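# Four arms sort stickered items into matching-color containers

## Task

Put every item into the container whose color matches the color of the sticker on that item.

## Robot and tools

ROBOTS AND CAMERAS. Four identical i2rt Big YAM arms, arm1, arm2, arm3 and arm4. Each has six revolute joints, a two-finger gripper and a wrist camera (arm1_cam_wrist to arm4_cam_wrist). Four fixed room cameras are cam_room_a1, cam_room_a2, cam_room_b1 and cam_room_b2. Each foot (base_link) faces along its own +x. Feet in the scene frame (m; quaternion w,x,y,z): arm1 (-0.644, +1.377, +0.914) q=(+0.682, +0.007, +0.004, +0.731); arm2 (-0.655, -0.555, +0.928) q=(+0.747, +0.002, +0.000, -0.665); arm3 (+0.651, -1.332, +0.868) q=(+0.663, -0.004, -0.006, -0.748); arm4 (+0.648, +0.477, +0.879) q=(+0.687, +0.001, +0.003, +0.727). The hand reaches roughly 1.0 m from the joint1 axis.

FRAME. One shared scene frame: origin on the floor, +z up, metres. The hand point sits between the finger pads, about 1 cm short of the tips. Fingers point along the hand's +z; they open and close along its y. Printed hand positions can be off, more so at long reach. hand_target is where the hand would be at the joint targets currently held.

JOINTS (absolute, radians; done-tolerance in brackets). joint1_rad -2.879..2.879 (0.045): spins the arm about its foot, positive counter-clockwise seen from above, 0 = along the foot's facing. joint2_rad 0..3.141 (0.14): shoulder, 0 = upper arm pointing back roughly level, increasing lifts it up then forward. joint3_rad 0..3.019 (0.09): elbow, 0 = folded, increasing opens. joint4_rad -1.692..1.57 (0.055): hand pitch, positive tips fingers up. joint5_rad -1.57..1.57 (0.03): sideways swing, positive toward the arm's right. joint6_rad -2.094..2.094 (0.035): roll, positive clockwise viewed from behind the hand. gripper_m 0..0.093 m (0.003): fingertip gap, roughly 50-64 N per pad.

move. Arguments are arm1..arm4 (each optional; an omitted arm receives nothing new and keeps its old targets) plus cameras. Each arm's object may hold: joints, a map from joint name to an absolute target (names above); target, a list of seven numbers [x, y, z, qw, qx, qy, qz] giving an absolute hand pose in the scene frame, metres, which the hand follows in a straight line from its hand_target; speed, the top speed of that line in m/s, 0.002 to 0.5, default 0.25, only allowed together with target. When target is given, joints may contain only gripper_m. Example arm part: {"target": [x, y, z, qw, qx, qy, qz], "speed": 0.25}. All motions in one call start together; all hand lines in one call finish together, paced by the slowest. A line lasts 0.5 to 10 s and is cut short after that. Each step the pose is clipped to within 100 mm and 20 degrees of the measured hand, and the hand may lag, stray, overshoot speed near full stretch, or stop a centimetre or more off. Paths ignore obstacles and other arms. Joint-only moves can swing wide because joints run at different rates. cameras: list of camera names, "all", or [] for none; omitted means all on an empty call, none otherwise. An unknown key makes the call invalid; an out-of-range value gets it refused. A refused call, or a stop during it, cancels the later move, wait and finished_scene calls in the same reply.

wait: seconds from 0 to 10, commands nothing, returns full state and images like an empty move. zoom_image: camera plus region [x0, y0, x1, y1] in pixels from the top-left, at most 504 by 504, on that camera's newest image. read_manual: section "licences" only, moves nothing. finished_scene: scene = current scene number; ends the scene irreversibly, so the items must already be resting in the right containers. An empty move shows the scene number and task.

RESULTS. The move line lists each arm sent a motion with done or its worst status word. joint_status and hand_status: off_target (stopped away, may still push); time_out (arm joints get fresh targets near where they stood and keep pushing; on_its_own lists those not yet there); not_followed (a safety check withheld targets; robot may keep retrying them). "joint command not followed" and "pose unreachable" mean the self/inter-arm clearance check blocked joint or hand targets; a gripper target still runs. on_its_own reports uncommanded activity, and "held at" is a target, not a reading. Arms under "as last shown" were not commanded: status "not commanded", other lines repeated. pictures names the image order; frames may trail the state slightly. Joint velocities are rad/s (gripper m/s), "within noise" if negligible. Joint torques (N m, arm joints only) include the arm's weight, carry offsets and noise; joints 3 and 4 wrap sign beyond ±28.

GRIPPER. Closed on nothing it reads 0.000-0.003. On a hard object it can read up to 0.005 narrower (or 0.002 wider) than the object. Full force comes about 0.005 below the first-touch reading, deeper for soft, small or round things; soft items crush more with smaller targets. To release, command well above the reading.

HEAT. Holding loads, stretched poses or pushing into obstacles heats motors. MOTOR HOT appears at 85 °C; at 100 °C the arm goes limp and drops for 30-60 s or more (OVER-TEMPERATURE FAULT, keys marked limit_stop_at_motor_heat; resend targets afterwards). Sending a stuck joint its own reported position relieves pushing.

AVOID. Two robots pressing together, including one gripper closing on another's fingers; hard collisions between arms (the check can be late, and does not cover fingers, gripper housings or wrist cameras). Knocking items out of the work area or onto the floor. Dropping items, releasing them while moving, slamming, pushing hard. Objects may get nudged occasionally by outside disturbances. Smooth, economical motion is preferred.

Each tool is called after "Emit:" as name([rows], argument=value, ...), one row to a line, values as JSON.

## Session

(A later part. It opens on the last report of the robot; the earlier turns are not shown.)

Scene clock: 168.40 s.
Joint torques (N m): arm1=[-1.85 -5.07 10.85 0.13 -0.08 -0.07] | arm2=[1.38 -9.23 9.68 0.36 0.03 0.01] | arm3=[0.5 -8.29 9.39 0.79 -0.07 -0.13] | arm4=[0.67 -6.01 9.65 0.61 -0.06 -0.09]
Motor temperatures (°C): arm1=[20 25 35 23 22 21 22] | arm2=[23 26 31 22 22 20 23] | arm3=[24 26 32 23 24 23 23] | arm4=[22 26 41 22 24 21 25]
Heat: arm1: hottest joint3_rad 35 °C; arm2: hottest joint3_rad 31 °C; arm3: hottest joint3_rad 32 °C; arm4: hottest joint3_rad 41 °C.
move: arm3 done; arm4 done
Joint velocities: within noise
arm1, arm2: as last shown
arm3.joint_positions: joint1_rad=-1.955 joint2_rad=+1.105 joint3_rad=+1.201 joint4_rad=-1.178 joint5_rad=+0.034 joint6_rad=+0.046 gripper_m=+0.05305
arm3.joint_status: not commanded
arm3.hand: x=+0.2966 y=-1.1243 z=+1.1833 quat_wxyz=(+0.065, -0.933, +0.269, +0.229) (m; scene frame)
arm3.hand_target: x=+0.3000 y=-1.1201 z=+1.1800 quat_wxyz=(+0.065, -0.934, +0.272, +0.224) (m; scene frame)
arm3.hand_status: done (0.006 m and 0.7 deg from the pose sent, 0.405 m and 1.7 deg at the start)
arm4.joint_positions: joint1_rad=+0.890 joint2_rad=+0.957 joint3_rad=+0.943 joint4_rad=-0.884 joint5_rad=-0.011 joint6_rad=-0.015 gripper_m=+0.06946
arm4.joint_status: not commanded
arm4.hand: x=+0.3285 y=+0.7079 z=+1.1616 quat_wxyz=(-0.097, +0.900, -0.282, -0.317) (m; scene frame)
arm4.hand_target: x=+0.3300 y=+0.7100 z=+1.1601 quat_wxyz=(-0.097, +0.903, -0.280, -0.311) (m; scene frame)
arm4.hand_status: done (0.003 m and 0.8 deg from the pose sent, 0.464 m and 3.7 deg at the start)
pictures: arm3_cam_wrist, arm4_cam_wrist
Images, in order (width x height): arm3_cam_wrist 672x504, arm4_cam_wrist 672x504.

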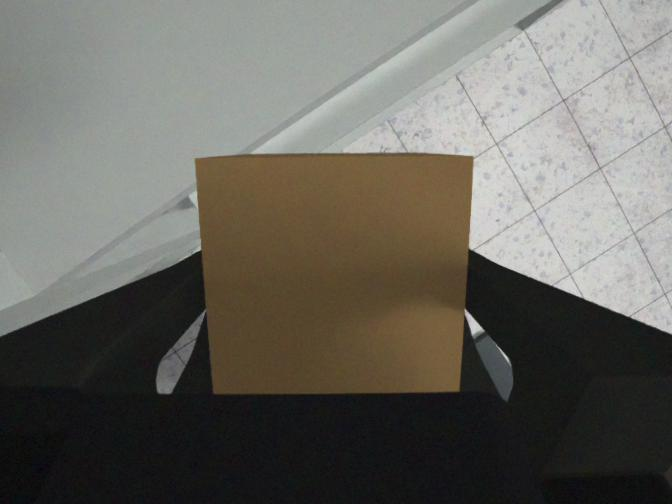

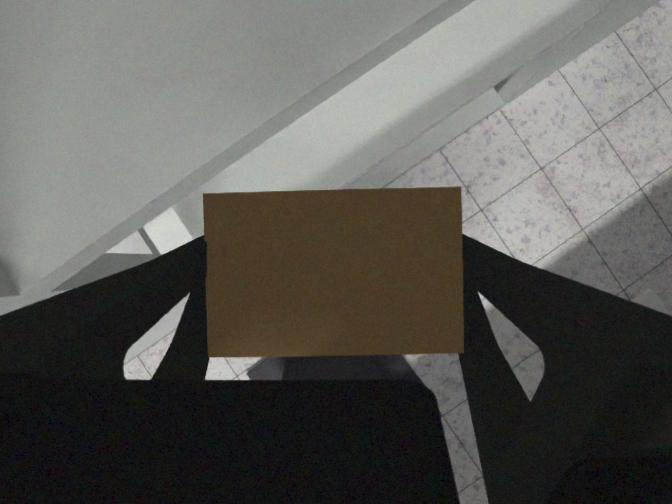

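Emit:
move(arm3={"joints": {"joint1_rad": 1.047, "joint5_rad": 0, "joint6_rad": 0}}, arm4={"joints": {"joint1_rad": -1.173, "joint5_rad": 0, "joint6_rad": 0}})

Emit:
move(arm3={"target": [1.161, -1.712, 0.85, 0.2053, 0.3090, 0.9261, -0.0685], "speed": 0.22}, arm4={"target": [1.136, 0.715, 0.84, 0.3092, -0.2134, 0.9240, 0.0714], "speed": 0.22}, cameras=["arm3_cam_wrist", "arm4_cam_wrist"])

Scene clock: 190.17 s.
Joint torques (N m): arm1=[-2.43 -4.89 10.66 0.21 -0.04 -0.06] | arm2=[1.32 -9.23 9.63 0.38 0.03 0.01] | arm3=[1.49 -8.76 11.36 0.66 0.11 -0.11] | arm4=[0.85 -6.07 9.65 0.57 0.06 0.14]
Motor temperatures (°C): arm1=[20 25 35 23 22 21 21] | arm2=[23 26 31 22 22 20 23] | arm3=[24 25 32 23 25 23 24] | arm4=[22 25 40 22 24 21 26]
Heat: arm1: hottest joint3_rad 35 °C; arm2: hottest joint3_rad 31 °C; arm3: hottest joint3_rad 32 °C; arm4: hottest joint3_rad 40 °C.
move: arm3 done; arm4 done
Joint velocities: within noise
arm1, arm2: as last shown
arm3.joint_positions: joint1_rad=+1.043 joint2_rad=+1.113 joint3_rad=+1.176 joint4_rad=-1.175 joint5_rad=-0.002 joint6_rad=+0.007 gripper_m=+0.05321
arm3.joint_status: all done
arm3.hand: x=+0.9737 y=-1.5723 z=+1.1751 quat_wxyz=(-0.219, -0.312, -0.921, +0.077) (m; scene frame)
arm3.hand_target: x=+0.9758 y=-1.5723 z=+1.1868 quat_wxyz=(-0.227, -0.306, -0.921, +0.081) (m; scene frame)
arm3.hand_status: not commanded
arm4.joint_positions: joint1_rad=-1.173 joint2_rad=+0.959 joint3_rad=+0.943 joint4_rad=-0.884 joint5_rad=+0.001 joint6_rad=-0.011 gripper_m=+0.06953
arm4.joint_status: all done
arm4.hand: x=+1.0043 y=+0.6508 z=+1.1577 quat_wxyz=(-0.319, +0.218, -0.920, -0.071) (m; scene frame)
arm4.hand_target: x=+1.0038 y=+0.6510 z=+1.1570 quat_wxyz=(-0.314, +0.213, -0.922, -0.072) (m; scene frame)
arm4.hand_status: not commanded

Scene clock: 192.77 s.
Joint torques (N m): arm1=[-2.02 -5.48 10.71 0.39 -0.02 -0.08] | arm2=[1.32 -9.29 9.68 0.38 0.03 0] | arm3=[1.67 -20.42 10.88 1.31 -0.06 -0.05] | arm4=[0.67 -15.33 7.64 1.69 -0.03 0.14]
Motor temperatures (°C): arm1=[20 25 35 23 22 21 21] | arm2=[23 26 31 22 22 20 23] | arm3=[24 25 32 23 25 23 24] | arm4=[22 25 39 22 24 21 26]
Heat: arm1: hottest joint3_rad 35 °C; arm2: hottest joint3_rad 31 °C; arm3: hottest joint3_rad 32 °C; arm4: hottest joint3_rad 39 °C.
move: arm3 off_target; arm4 off_target
Joint velocities: within noise
arm1, arm2: as last shown
arm3.joint_positions: joint1_rad=+1.043 joint2_rad=+2.000 joint3_rad=+1.254 joint4_rad=-0.458 joint5_rad=-0.006 joint6_rad=+0.007 gripper_m=+0.05321
arm3.joint_status: not commanded
arm3.hand: x=+1.1373 y=-1.6999 z=+0.8307 quat_wxyz=(-0.177, -0.315, -0.931, +0.061) (m; scene frame)
arm3.hand_target: x=+1.1599 y=-1.7110 z=+0.8509 quat_wxyz=(-0.205, -0.309, -0.926, +0.068) (m; scene frame)
arm3.hand_status: off_target (0.033 m and 3.5 deg from the pose sent, 0.400 m and 1.9 deg at the start)
arm4.joint_positions: joint1_rad=-1.173 joint2_rad=+1.821 joint3_rad=+0.801 joint4_rad=+0.052 joint5_rad=+0.001 joint6_rad=-0.011 gripper_m=+0.06953
arm4.joint_status: not commanded
arm4.hand: x=+1.1161 y=+0.7049 z=+0.8288 quat_wxyz=(-0.287, +0.220, -0.930, -0.064) (m; scene frame)
arm4.hand_target: x=+1.1351 y=+0.7147 z=+0.8406 quat_wxyz=(-0.309, +0.214, -0.924, -0.071) (m; scene frame)
arm4.hand_status: off_target (0.025 m and 2.8 deg from the pose sent, 0.350 m and 1.3 deg at the start)
pictures: arm3_cam_wrist, arm4_cam_wrist
Images, in order (width x height): arm3_cam_wrist 672x504, arm4_cam_wrist 672x504.

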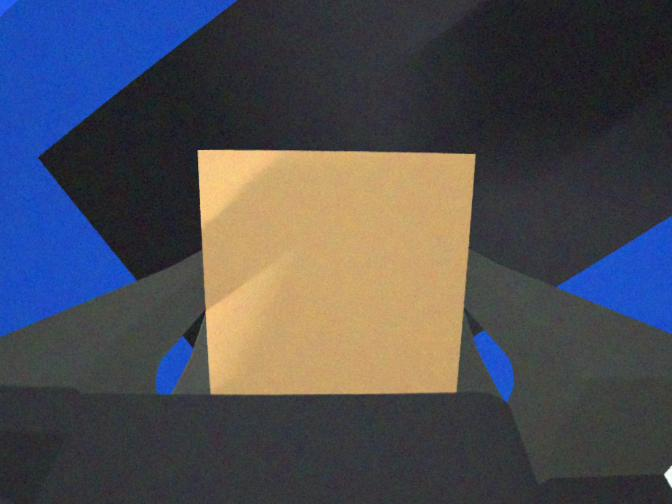

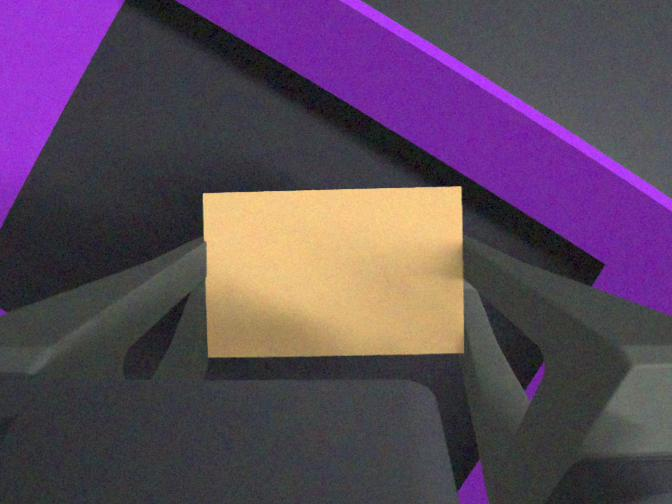

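Emit:
move(arm3={"target": [1.157, -1.722, 0.775, 0.2053, 0.3090, 0.9261, -0.0685], "speed": 0.1}, arm4={"target": [1.109, 0.706, 0.77, 0.3092, -0.2134, 0.9240, 0.0714], "speed": 0.1})

Emit:
move(arm3={"target": [1.157, -1.722, 0.757, 0.2053, 0.3090, 0.9261, -0.0685], "speed": 0.06}, arm4={"target": [1.107, 0.705, 0.753, 0.3092, -0.2134, 0.9240, 0.0714], "speed": 0.06}, cameras=["arm3_cam_wrist", "arm4_cam_wrist"])

Scene clock: 210.20 s.
Joint torques (N m): arm1=[-1.96 -5.48 10.65 0.31 -0.05 -0.06] | arm2=[1.44 -9.17 9.63 0.35 0.03 0] | arm3=[0.38 -20.07 9.4 1.43 -0.07 -0.12] | arm4=[1.44 -15.21 3.9 1.68 0.22 0.17]
Motor temperatures (°C): arm1=[20 25 35 23 22 21 21] | arm2=[23 26 31 22 22 20 23] | arm3=[24 26 31 23 24 23 24] | arm4=[22 24 36 22 24 21 26]
Heat: arm1: hottest joint3_rad 35 °C; arm2: hottest joint3_rad 31 °C; arm3: hottest joint3_rad 31 °C; arm4: hottest joint3_rad 36 °C.
move: arm3 off_target; arm4 done
Joint velocities: within noise
arm1.joint_positions: joint1_rad=-2.258 joint2_rad=+1.171 joint3_rad=+1.064 joint4_rad=-1.446 joint5_rad=-0.005 joint6_rad=-0.007 gripper_m=+0.09297
arm1.joint_status: not commanded
arm1.hand: x=-0.3785 y=+1.1909 z=+1.1286 quat_wxyz=(-0.001, -0.301, -0.954, +0.001) (m; scene frame)
arm1.hand_target: x=-0.3799 y=+1.1900 z=+1.1300 quat_wxyz=(+0.000, -0.300, -0.954, +0.000) (m; scene frame)
arm1.hand_status: not commanded
arm2.joint_positions: joint1_rad=+0.914 joint2_rad=+1.209 joint3_rad=+1.115 joint4_rad=-1.454 joint5_rad=+0.003 joint6_rad=+0.012 gripper_m=+0.08494
arm2.joint_status: not commanded
arm2.hand: x=-0.3666 y=-0.7300 z=+1.1554 quat_wxyz=(-0.012, -0.272, -0.962, +0.003) (m; scene frame)
arm2.hand_target: x=-0.3700 y=-0.7251 z=+1.1500 quat_wxyz=(+0.000, -0.265, -0.964, +0.000) (m; scene frame)
arm2.hand_status: not commanded
arm3.joint_positions: joint1_rad=+1.043 joint2_rad=+2.133 joint3_rad=+1.254 joint4_rad=-0.310 joint5_rad=-0.013 joint6_rad=-0.002 gripper_m=+0.05321
arm3.joint_status: not commanded
arm3.hand: x=+1.1434 y=-1.7039 z=+0.7657 quat_wxyz=(-0.185, -0.309, -0.931, +0.061) (m; scene frame)
arm3.hand_target: x=+1.1562 y=-1.7215 z=+0.7757 quat_wxyz=(-0.205, -0.309, -0.926, +0.069) (m; scene frame)
arm3.hand_status: off_target (0.024 m and 2.6 deg from the pose sent, 0.063 m and 3.5 deg at the start)
arm4.joint_positions: joint1_rad=-1.172 joint2_rad=+1.973 joint3_rad=+0.760 joint4_rad=+0.288 joint5_rad=+0.001 joint6_rad=-0.006 gripper_m=+0.06953
arm4.joint_status: not commanded
arm4.hand: x=+1.1095 y=+0.7022 z=+0.7741 quat_wxyz=(-0.307, +0.217, -0.924, -0.069) (m; scene frame)
arm4.hand_target: x=+1.1089 y=+0.7059 z=+0.7701 quat_wxyz=(-0.309, +0.213, -0.924, -0.071) (m; scene frame)
arm4.hand_status: done (0.006 m and 0.6 deg from the pose sent, 0.059 m and 2.8 deg at the start)

Scene clock: 211.23 s.
Joint torques (N m): arm1=[-1.96 -5.13 10.78 0.2 -0.05 -0.04] | arm2=[1.32 -9.47 9.65 0.36 0.03 0] | arm3=[0.38 -18.61 9.26 1.43 -0.04 -0.11] | arm4=[1.38 -14.62 3.54 1.63 0.2 0.17]
Motor temperatures (°C): arm1=[20 25 35 23 22 21 21] | arm2=[23 26 31 22 22 20 23] | arm3=[24 26 31 23 24 23 24] | arm4=[22 24 36 22 24 21 26]
Heat: arm1: hottest joint3_rad 35 °C; arm2: hottest joint3_rad 31 °C; arm3: hottest joint3_rad 31 °C; arm4: hottest joint3_rad 36 °C.
move: arm3 off_target; arm4 done
Joint velocities: within noise
arm1, arm2: as last shown
arm3.joint_positions: joint1_rad=+1.043 joint2_rad=+2.149 joint3_rad=+1.257 joint4_rad=-0.273 joint5_rad=-0.014 joint6_rad=-0.002 gripper_m=+0.05321
arm3.joint_status: not commanded
arm3.hand: x=+1.1482 y=-1.7075 z=+0.7606 quat_wxyz=(-0.196, -0.308, -0.929, +0.064) (m; scene frame)
arm3.hand_target: x=+1.1564 y=-1.7216 z=+0.7573 quat_wxyz=(-0.205, -0.309, -0.926, +0.069) (m; scene frame)
arm3.hand_status: off_target (0.017 m and 1.3 deg from the pose sent, 0.024 m and 2.6 deg at the start)
arm4.joint_positions: joint1_rad=-1.172 joint2_rad=+2.019 joint3_rad=+0.760 joint4_rad=+0.337 joint5_rad=+0.001 joint6_rad=-0.006 gripper_m=+0.06953
arm4.joint_status: not commanded
arm4.hand: x=+1.1082 y=+0.7016 z=+0.7588 quat_wxyz=(-0.308, +0.216, -0.924, -0.069) (m; scene frame)
arm4.hand_target: x=+1.1069 y=+0.7049 z=+0.7532 quat_wxyz=(-0.309, +0.213, -0.924, -0.071) (m; scene frame)
arm4.hand_status: done (0.007 m and 0.5 deg from the pose sent, 0.021 m and 0.6 deg at the start)
pictures: arm3_cam_wrist, arm4_cam_wrist
Images, in order (width x height): arm3_cam_wrist 672x504, arm4_cam_wrist 672x504.

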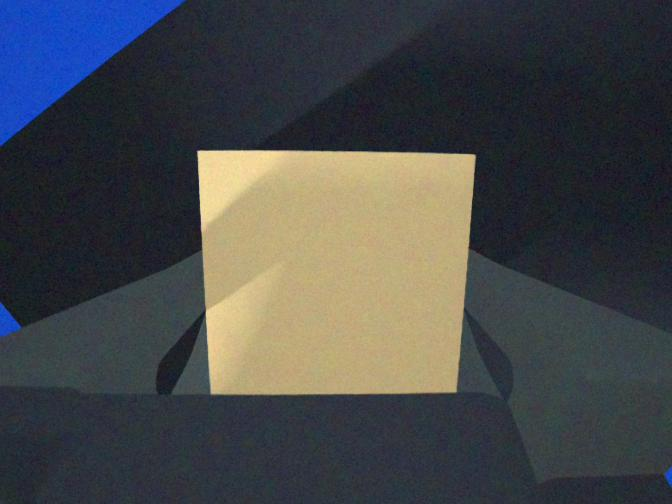

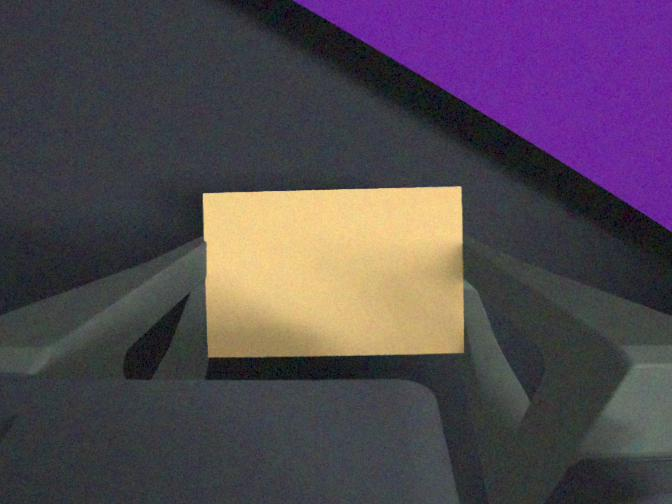

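Emit:
move(arm3={"target": [1.15, -1.711, 0.757, 0.2053, 0.3090, 0.9261, -0.0685], "speed": 0.06}, arm4={"target": [1.107, 0.705, 0.741, 0.3092, -0.2134, 0.9240, 0.0714], "speed": 0.06})

Emit:
move(arm3={"joints": {"gripper_m": 0.078}}, arm4={"target": [1.107, 0.703, 0.750, 0.3092, -0.2134, 0.9240, 0.0714], "speed": 0.06}, cameras=["arm3_cam_wrist"])

Scene clock: 217.30 s.
Joint torques (N m): arm1=[-2.08 -4.54 10.81 0.09 -0.03 -0.07] | arm2=[1.49 -9.41 9.68 0.35 0.02 0.01] | arm3=[0.91 -20.31 5.91 1.5 0.08 -0.05] | arm4=[1.55 -12.69 3.85 1.5 0.23 0.11]
Motor temperatures (°C): arm1=[20 24 35 23 22 21 21] | arm2=[23 26 31 22 22 20 23] | arm3=[24 26 31 23 24 23 24] | arm4=[22 24 35 22 24 21 26]
Heat: arm1: hottest joint3_rad 35 °C; arm2: hottest joint3_rad 31 °C; arm3: hottest joint3_rad 31 °C; arm4: hottest joint3_rad 35 °C.
move: arm3 done; arm4 off_target
Joint velocities: within noise
arm1, arm2: as last shown
arm3.joint_positions: joint1_rad=+1.043 joint2_rad=+2.149 joint3_rad=+1.257 joint4_rad=-0.254 joint5_rad=-0.014 joint6_rad=-0.002 gripper_m=+0.05321
arm3.joint_status: not commanded
arm3.hand: x=+1.1516 y=-1.7100 z=+0.7623 quat_wxyz=(-0.204, -0.308, -0.927, +0.067) (m; scene frame)
arm3.hand_target: x=+1.1499 y=-1.7109 z=+0.7570 quat_wxyz=(-0.205, -0.309, -0.926, +0.068) (m; scene frame)
arm3.hand_status: done (0.006 m and 0.3 deg from the pose sent, 0.005 m and 1.3 deg at the start)
arm4.joint_positions: joint1_rad=-1.172 joint2_rad=+2.033 joint3_rad=+0.760 joint4_rad=+0.372 joint5_rad=+0.001 joint6_rad=-0.002 gripper_m=+0.06953
arm4.joint_status: not commanded
arm4.hand: x=+1.1112 y=+0.7030 z=+0.7571 quat_wxyz=(-0.318, +0.214, -0.921, -0.072) (m; scene frame)
arm4.hand_target: x=+1.1065 y=+0.7046 z=+0.7415 quat_wxyz=(-0.309, +0.213, -0.924, -0.071) (m; scene frame)
arm4.hand_status: off_target (0.017 m and 1.0 deg from the pose sent, 0.018 m and 0.5 deg at the start)

Scene clock: 218.27 s.
Joint torques (N m): arm1=[-2.55 -4.6 10.74 0.25 -0.01 -0.04] | arm2=[1.44 -9.41 9.66 0.36 0.03 0.01] | arm3=[0.97 -20.19 5.91 1.5 0.08 -0.04] | arm4=[1.14 -15.27 3.4 0.9 0.11 0.07]
Motor temperatures (°C): arm1=[20 24 35 23 22 21 21] | arm2=[23 26 31 22 22 20 23] | arm3=[24 26 31 23 24 23 24] | arm4=[22 24 35 22 24 21 26]
Heat: arm1: hottest joint3_rad 35 °C; arm2: hottest joint3_rad 31 °C; arm3: hottest joint3_rad 31 °C; arm4: hottest joint3_rad 35 °C.
move: arm3 done; arm4 done
Joint velocities: within noise
arm1, arm2: as last shown
arm3.joint_positions: joint1_rad=+1.043 joint2_rad=+2.149 joint3_rad=+1.257 joint4_rad=-0.252 joint5_rad=-0.014 joint6_rad=-0.002 gripper_m=+0.07796
arm3.joint_status: all done
arm3.hand: x=+1.1519 y=-1.7102 z=+0.7625 quat_wxyz=(-0.205, -0.308, -0.927, +0.067) (m; scene frame)
arm3.hand_target: x=+1.1499 y=-1.7109 z=+0.7570 quat_wxyz=(-0.205, -0.309, -0.926, +0.068) (m; scene frame)
arm3.hand_status: not commanded
arm4.joint_positions: joint1_rad=-1.172 joint2_rad=+2.033 joint3_rad=+0.760 joint4_rad=+0.372 joint5_rad=+0.001 joint6_rad=-0.002 gripper_m=+0.06953
arm4.joint_status: not commanded
arm4.hand: x=+1.1112 y=+0.7030 z=+0.7571 quat_wxyz=(-0.318, +0.214, -0.921, -0.072) (m; scene frame)
arm4.hand_target: x=+1.1069 y=+0.7029 z=+0.7501 quat_wxyz=(-0.309, +0.213, -0.924, -0.071) (m; scene frame)
arm4.hand_status: done (0.008 m and 1.0 deg from the pose sent, 0.008 m and 1.0 deg at the start)
pictures: arm3_cam_wrist
Images, in order (width x height): arm3_cam_wrist 672x504.

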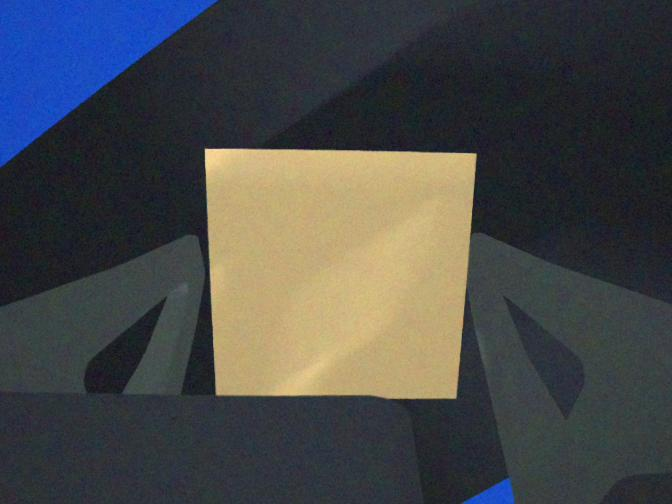

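Emit:
move(arm3={"joints": {"gripper_m": 0.093}}, arm4={"joints": {"gripper_m": 0.09}}, cameras=["arm4_cam_wrist"])

Emit:
move(arm3={"target": [1.096, -1.668, 0.94, 0.2053, 0.3090, 0.9261, -0.0685], "speed": 0.15}, arm4={"target": [1.01, 0.655, 0.92, 0.3092, -0.2134, 0.9240, 0.0714], "speed": 0.15}, cameras=["arm3_cam_wrist", "arm4_cam_wrist", "cam_room_a1", "cam_room_a2"])

Scene clock: 224.33 s.
Joint torques (N m): arm1=[-2.2 -5.3 10.67 0.12 -0.01 -0.08] | arm2=[1.44 -9.35 9.68 0.4 0.03 0] | arm3=[0.85 -20.31 5.89 1.47 0.09 -0.04] | arm4=[0.85 -14.97 3.51 0.7 0.12 0.11]
Motor temperatures (°C): arm1=[20 24 35 23 22 21 21] | arm2=[23 26 31 22 22 20 23] | arm3=[24 26 31 23 24 23 24] | arm4=[22 25 34 22 24 21 26]
Heat: arm1: hottest joint3_rad 35 °C; arm2: hottest joint3_rad 31 °C; arm3: hottest joint3_rad 31 °C; arm4: hottest joint3_rad 34 °C.
move: arm3 done; arm4 done
Joint velocities: within noise
arm1, arm2: as last shown
arm3.joint_positions: joint1_rad=+1.043 joint2_rad=+2.149 joint3_rad=+1.257 joint4_rad=-0.252 joint5_rad=-0.014 joint6_rad=-0.002 gripper_m=+0.09294
arm3.joint_status: all done
arm3.hand: x=+1.1519 y=-1.7102 z=+0.7625 quat_wxyz=(-0.205, -0.308, -0.927, +0.067) (m; scene frame)
arm3.hand_target: x=+1.1499 y=-1.7109 z=+0.7570 quat_wxyz=(-0.205, -0.309, -0.926, +0.068) (m; scene frame)
arm3.hand_status: not commanded
arm4.joint_positions: joint1_rad=-1.172 joint2_rad=+2.033 joint3_rad=+0.760 joint4_rad=+0.372 joint5_rad=+0.001 joint6_rad=-0.002 gripper_m=+0.08991
arm4.joint_status: all done
arm4.hand: x=+1.1112 y=+0.7030 z=+0.7571 quat_wxyz=(-0.318, +0.214, -0.921, -0.072) (m; scene frame)
arm4.hand_target: x=+1.1069 y=+0.7029 z=+0.7501 quat_wxyz=(-0.309, +0.213, -0.924, -0.071) (m; scene frame)
arm4.hand_status: not commanded
pictures: arm4_cam_wrist
Images, in order (width x height): arm4_cam_wrist 672x504.

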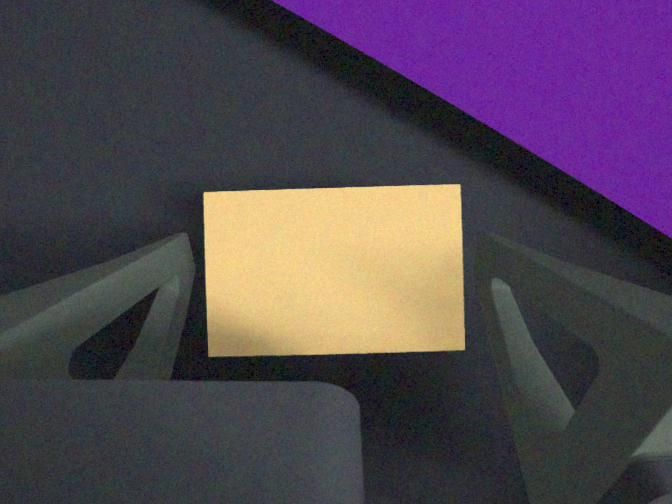

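Scene clock: 226.37 s.
Joint torques (N m): arm1=[-2.73 -5.19 10.77 0.03 -0.01 -0.05] | arm2=[1.38 -9.41 9.65 0.36 0.03 0.01] | arm3=[0.79 -16.56 7.64 0.54 0.07 -0.05] | arm4=[0.85 -8.47 6.58 0.64 0.11 0.09]
Motor temperatures (°C): arm1=[20 24 35 23 22 21 21] | arm2=[23 26 31 22 22 20 23] | arm3=[24 26 31 23 24 23 24] | arm4=[22 25 34 22 24 21 26]
Heat: arm1: hottest joint3_rad 35 °C; arm2: hottest joint3_rad 31 °C; arm3: hottest joint3_rad 31 °C; arm4: hottest joint3_rad 34 °C.
move: arm3 done; arm4 done
Joint velocities: within noise
arm1, arm2: as last shown
arm3.joint_positions: joint1_rad=+1.043 joint2_rad=+1.694 joint3_rad=+1.128 joint4_rad=-0.564 joint5_rad=-0.014 joint6_rad=-0.002 gripper_m=+0.09294
arm3.joint_status: not commanded
arm3.hand: x=+1.1007 y=-1.6691 z=+0.9434 quat_wxyz=(-0.212, -0.307, -0.925, +0.070) (m; scene frame)
arm3.hand_target: x=+1.0961 y=-1.6680 z=+0.9400 quat_wxyz=(-0.205, -0.309, -0.926, +0.068) (m; scene frame)
arm3.hand_status: done (0.006 m and 0.8 deg from the pose sent, 0.191 m and 0.2 deg at the start)
arm4.joint_positions: joint1_rad=-1.172 joint2_rad=+1.307 joint3_rad=+0.505 joint4_rad=-0.103 joint5_rad=+0.001 joint6_rad=-0.002 gripper_m=+0.08991
arm4.joint_status: not commanded
arm4.hand: x=+1.0133 y=+0.6554 z=+0.9227 quat_wxyz=(-0.316, +0.214, -0.921, -0.072) (m; scene frame)
arm4.hand_target: x=+1.0101 y=+0.6550 z=+0.9201 quat_wxyz=(-0.309, +0.213, -0.924, -0.071) (m; scene frame)
arm4.hand_status: done (0.004 m and 0.8 deg from the pose sent, 0.198 m and 1.0 deg at the start)
pictures: arm3_cam_wrist, arm4_cam_wrist, cam_room_a1, cam_room_a2
Images, in order (width x height): arm3_cam_wrist 672x504, arm4_cam_wrist 672x504, cam_room_a1 672x504, cam_room_a2 672x504.

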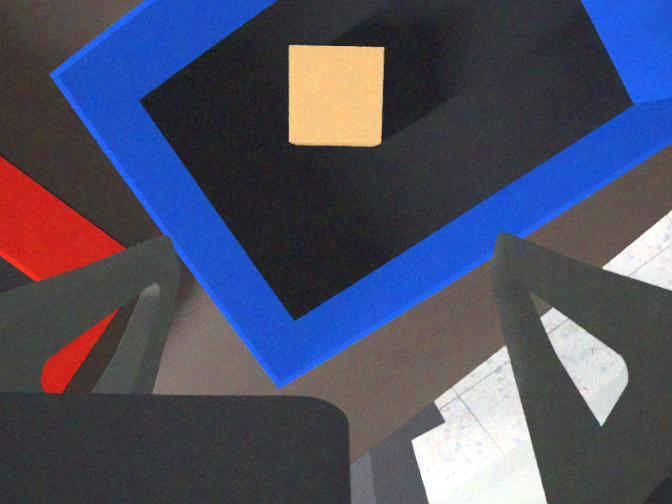

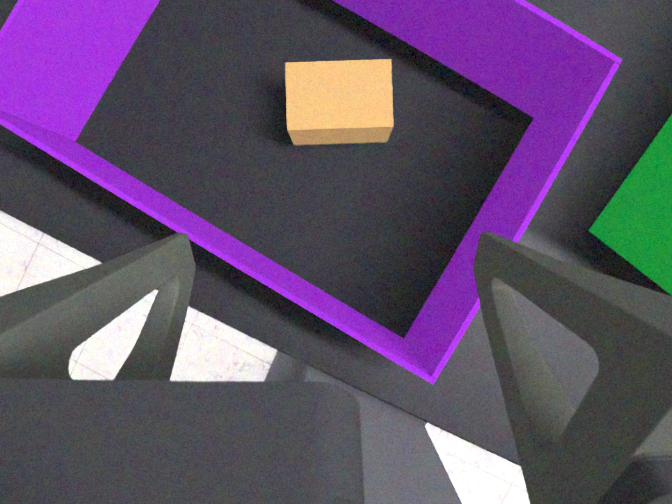

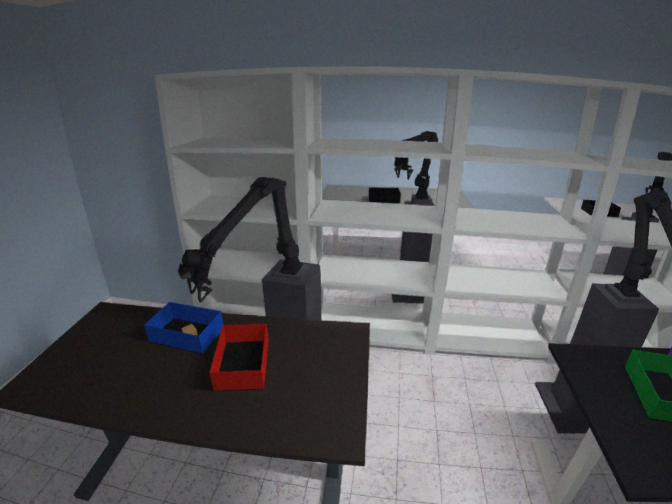

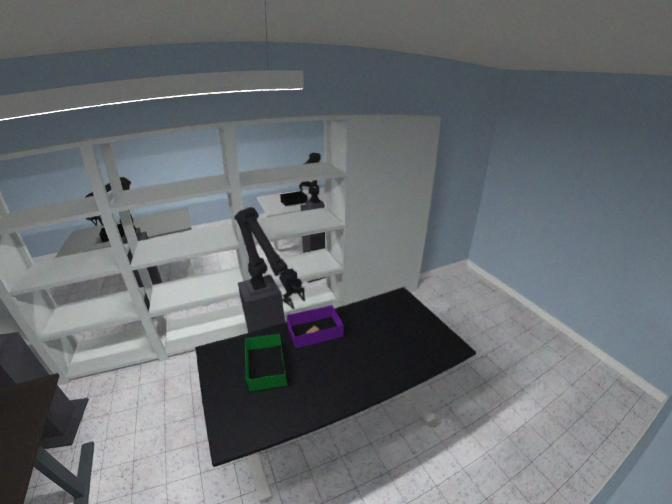

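Emit:
finished_scene(scene=3)

The scene is finished: the task was done.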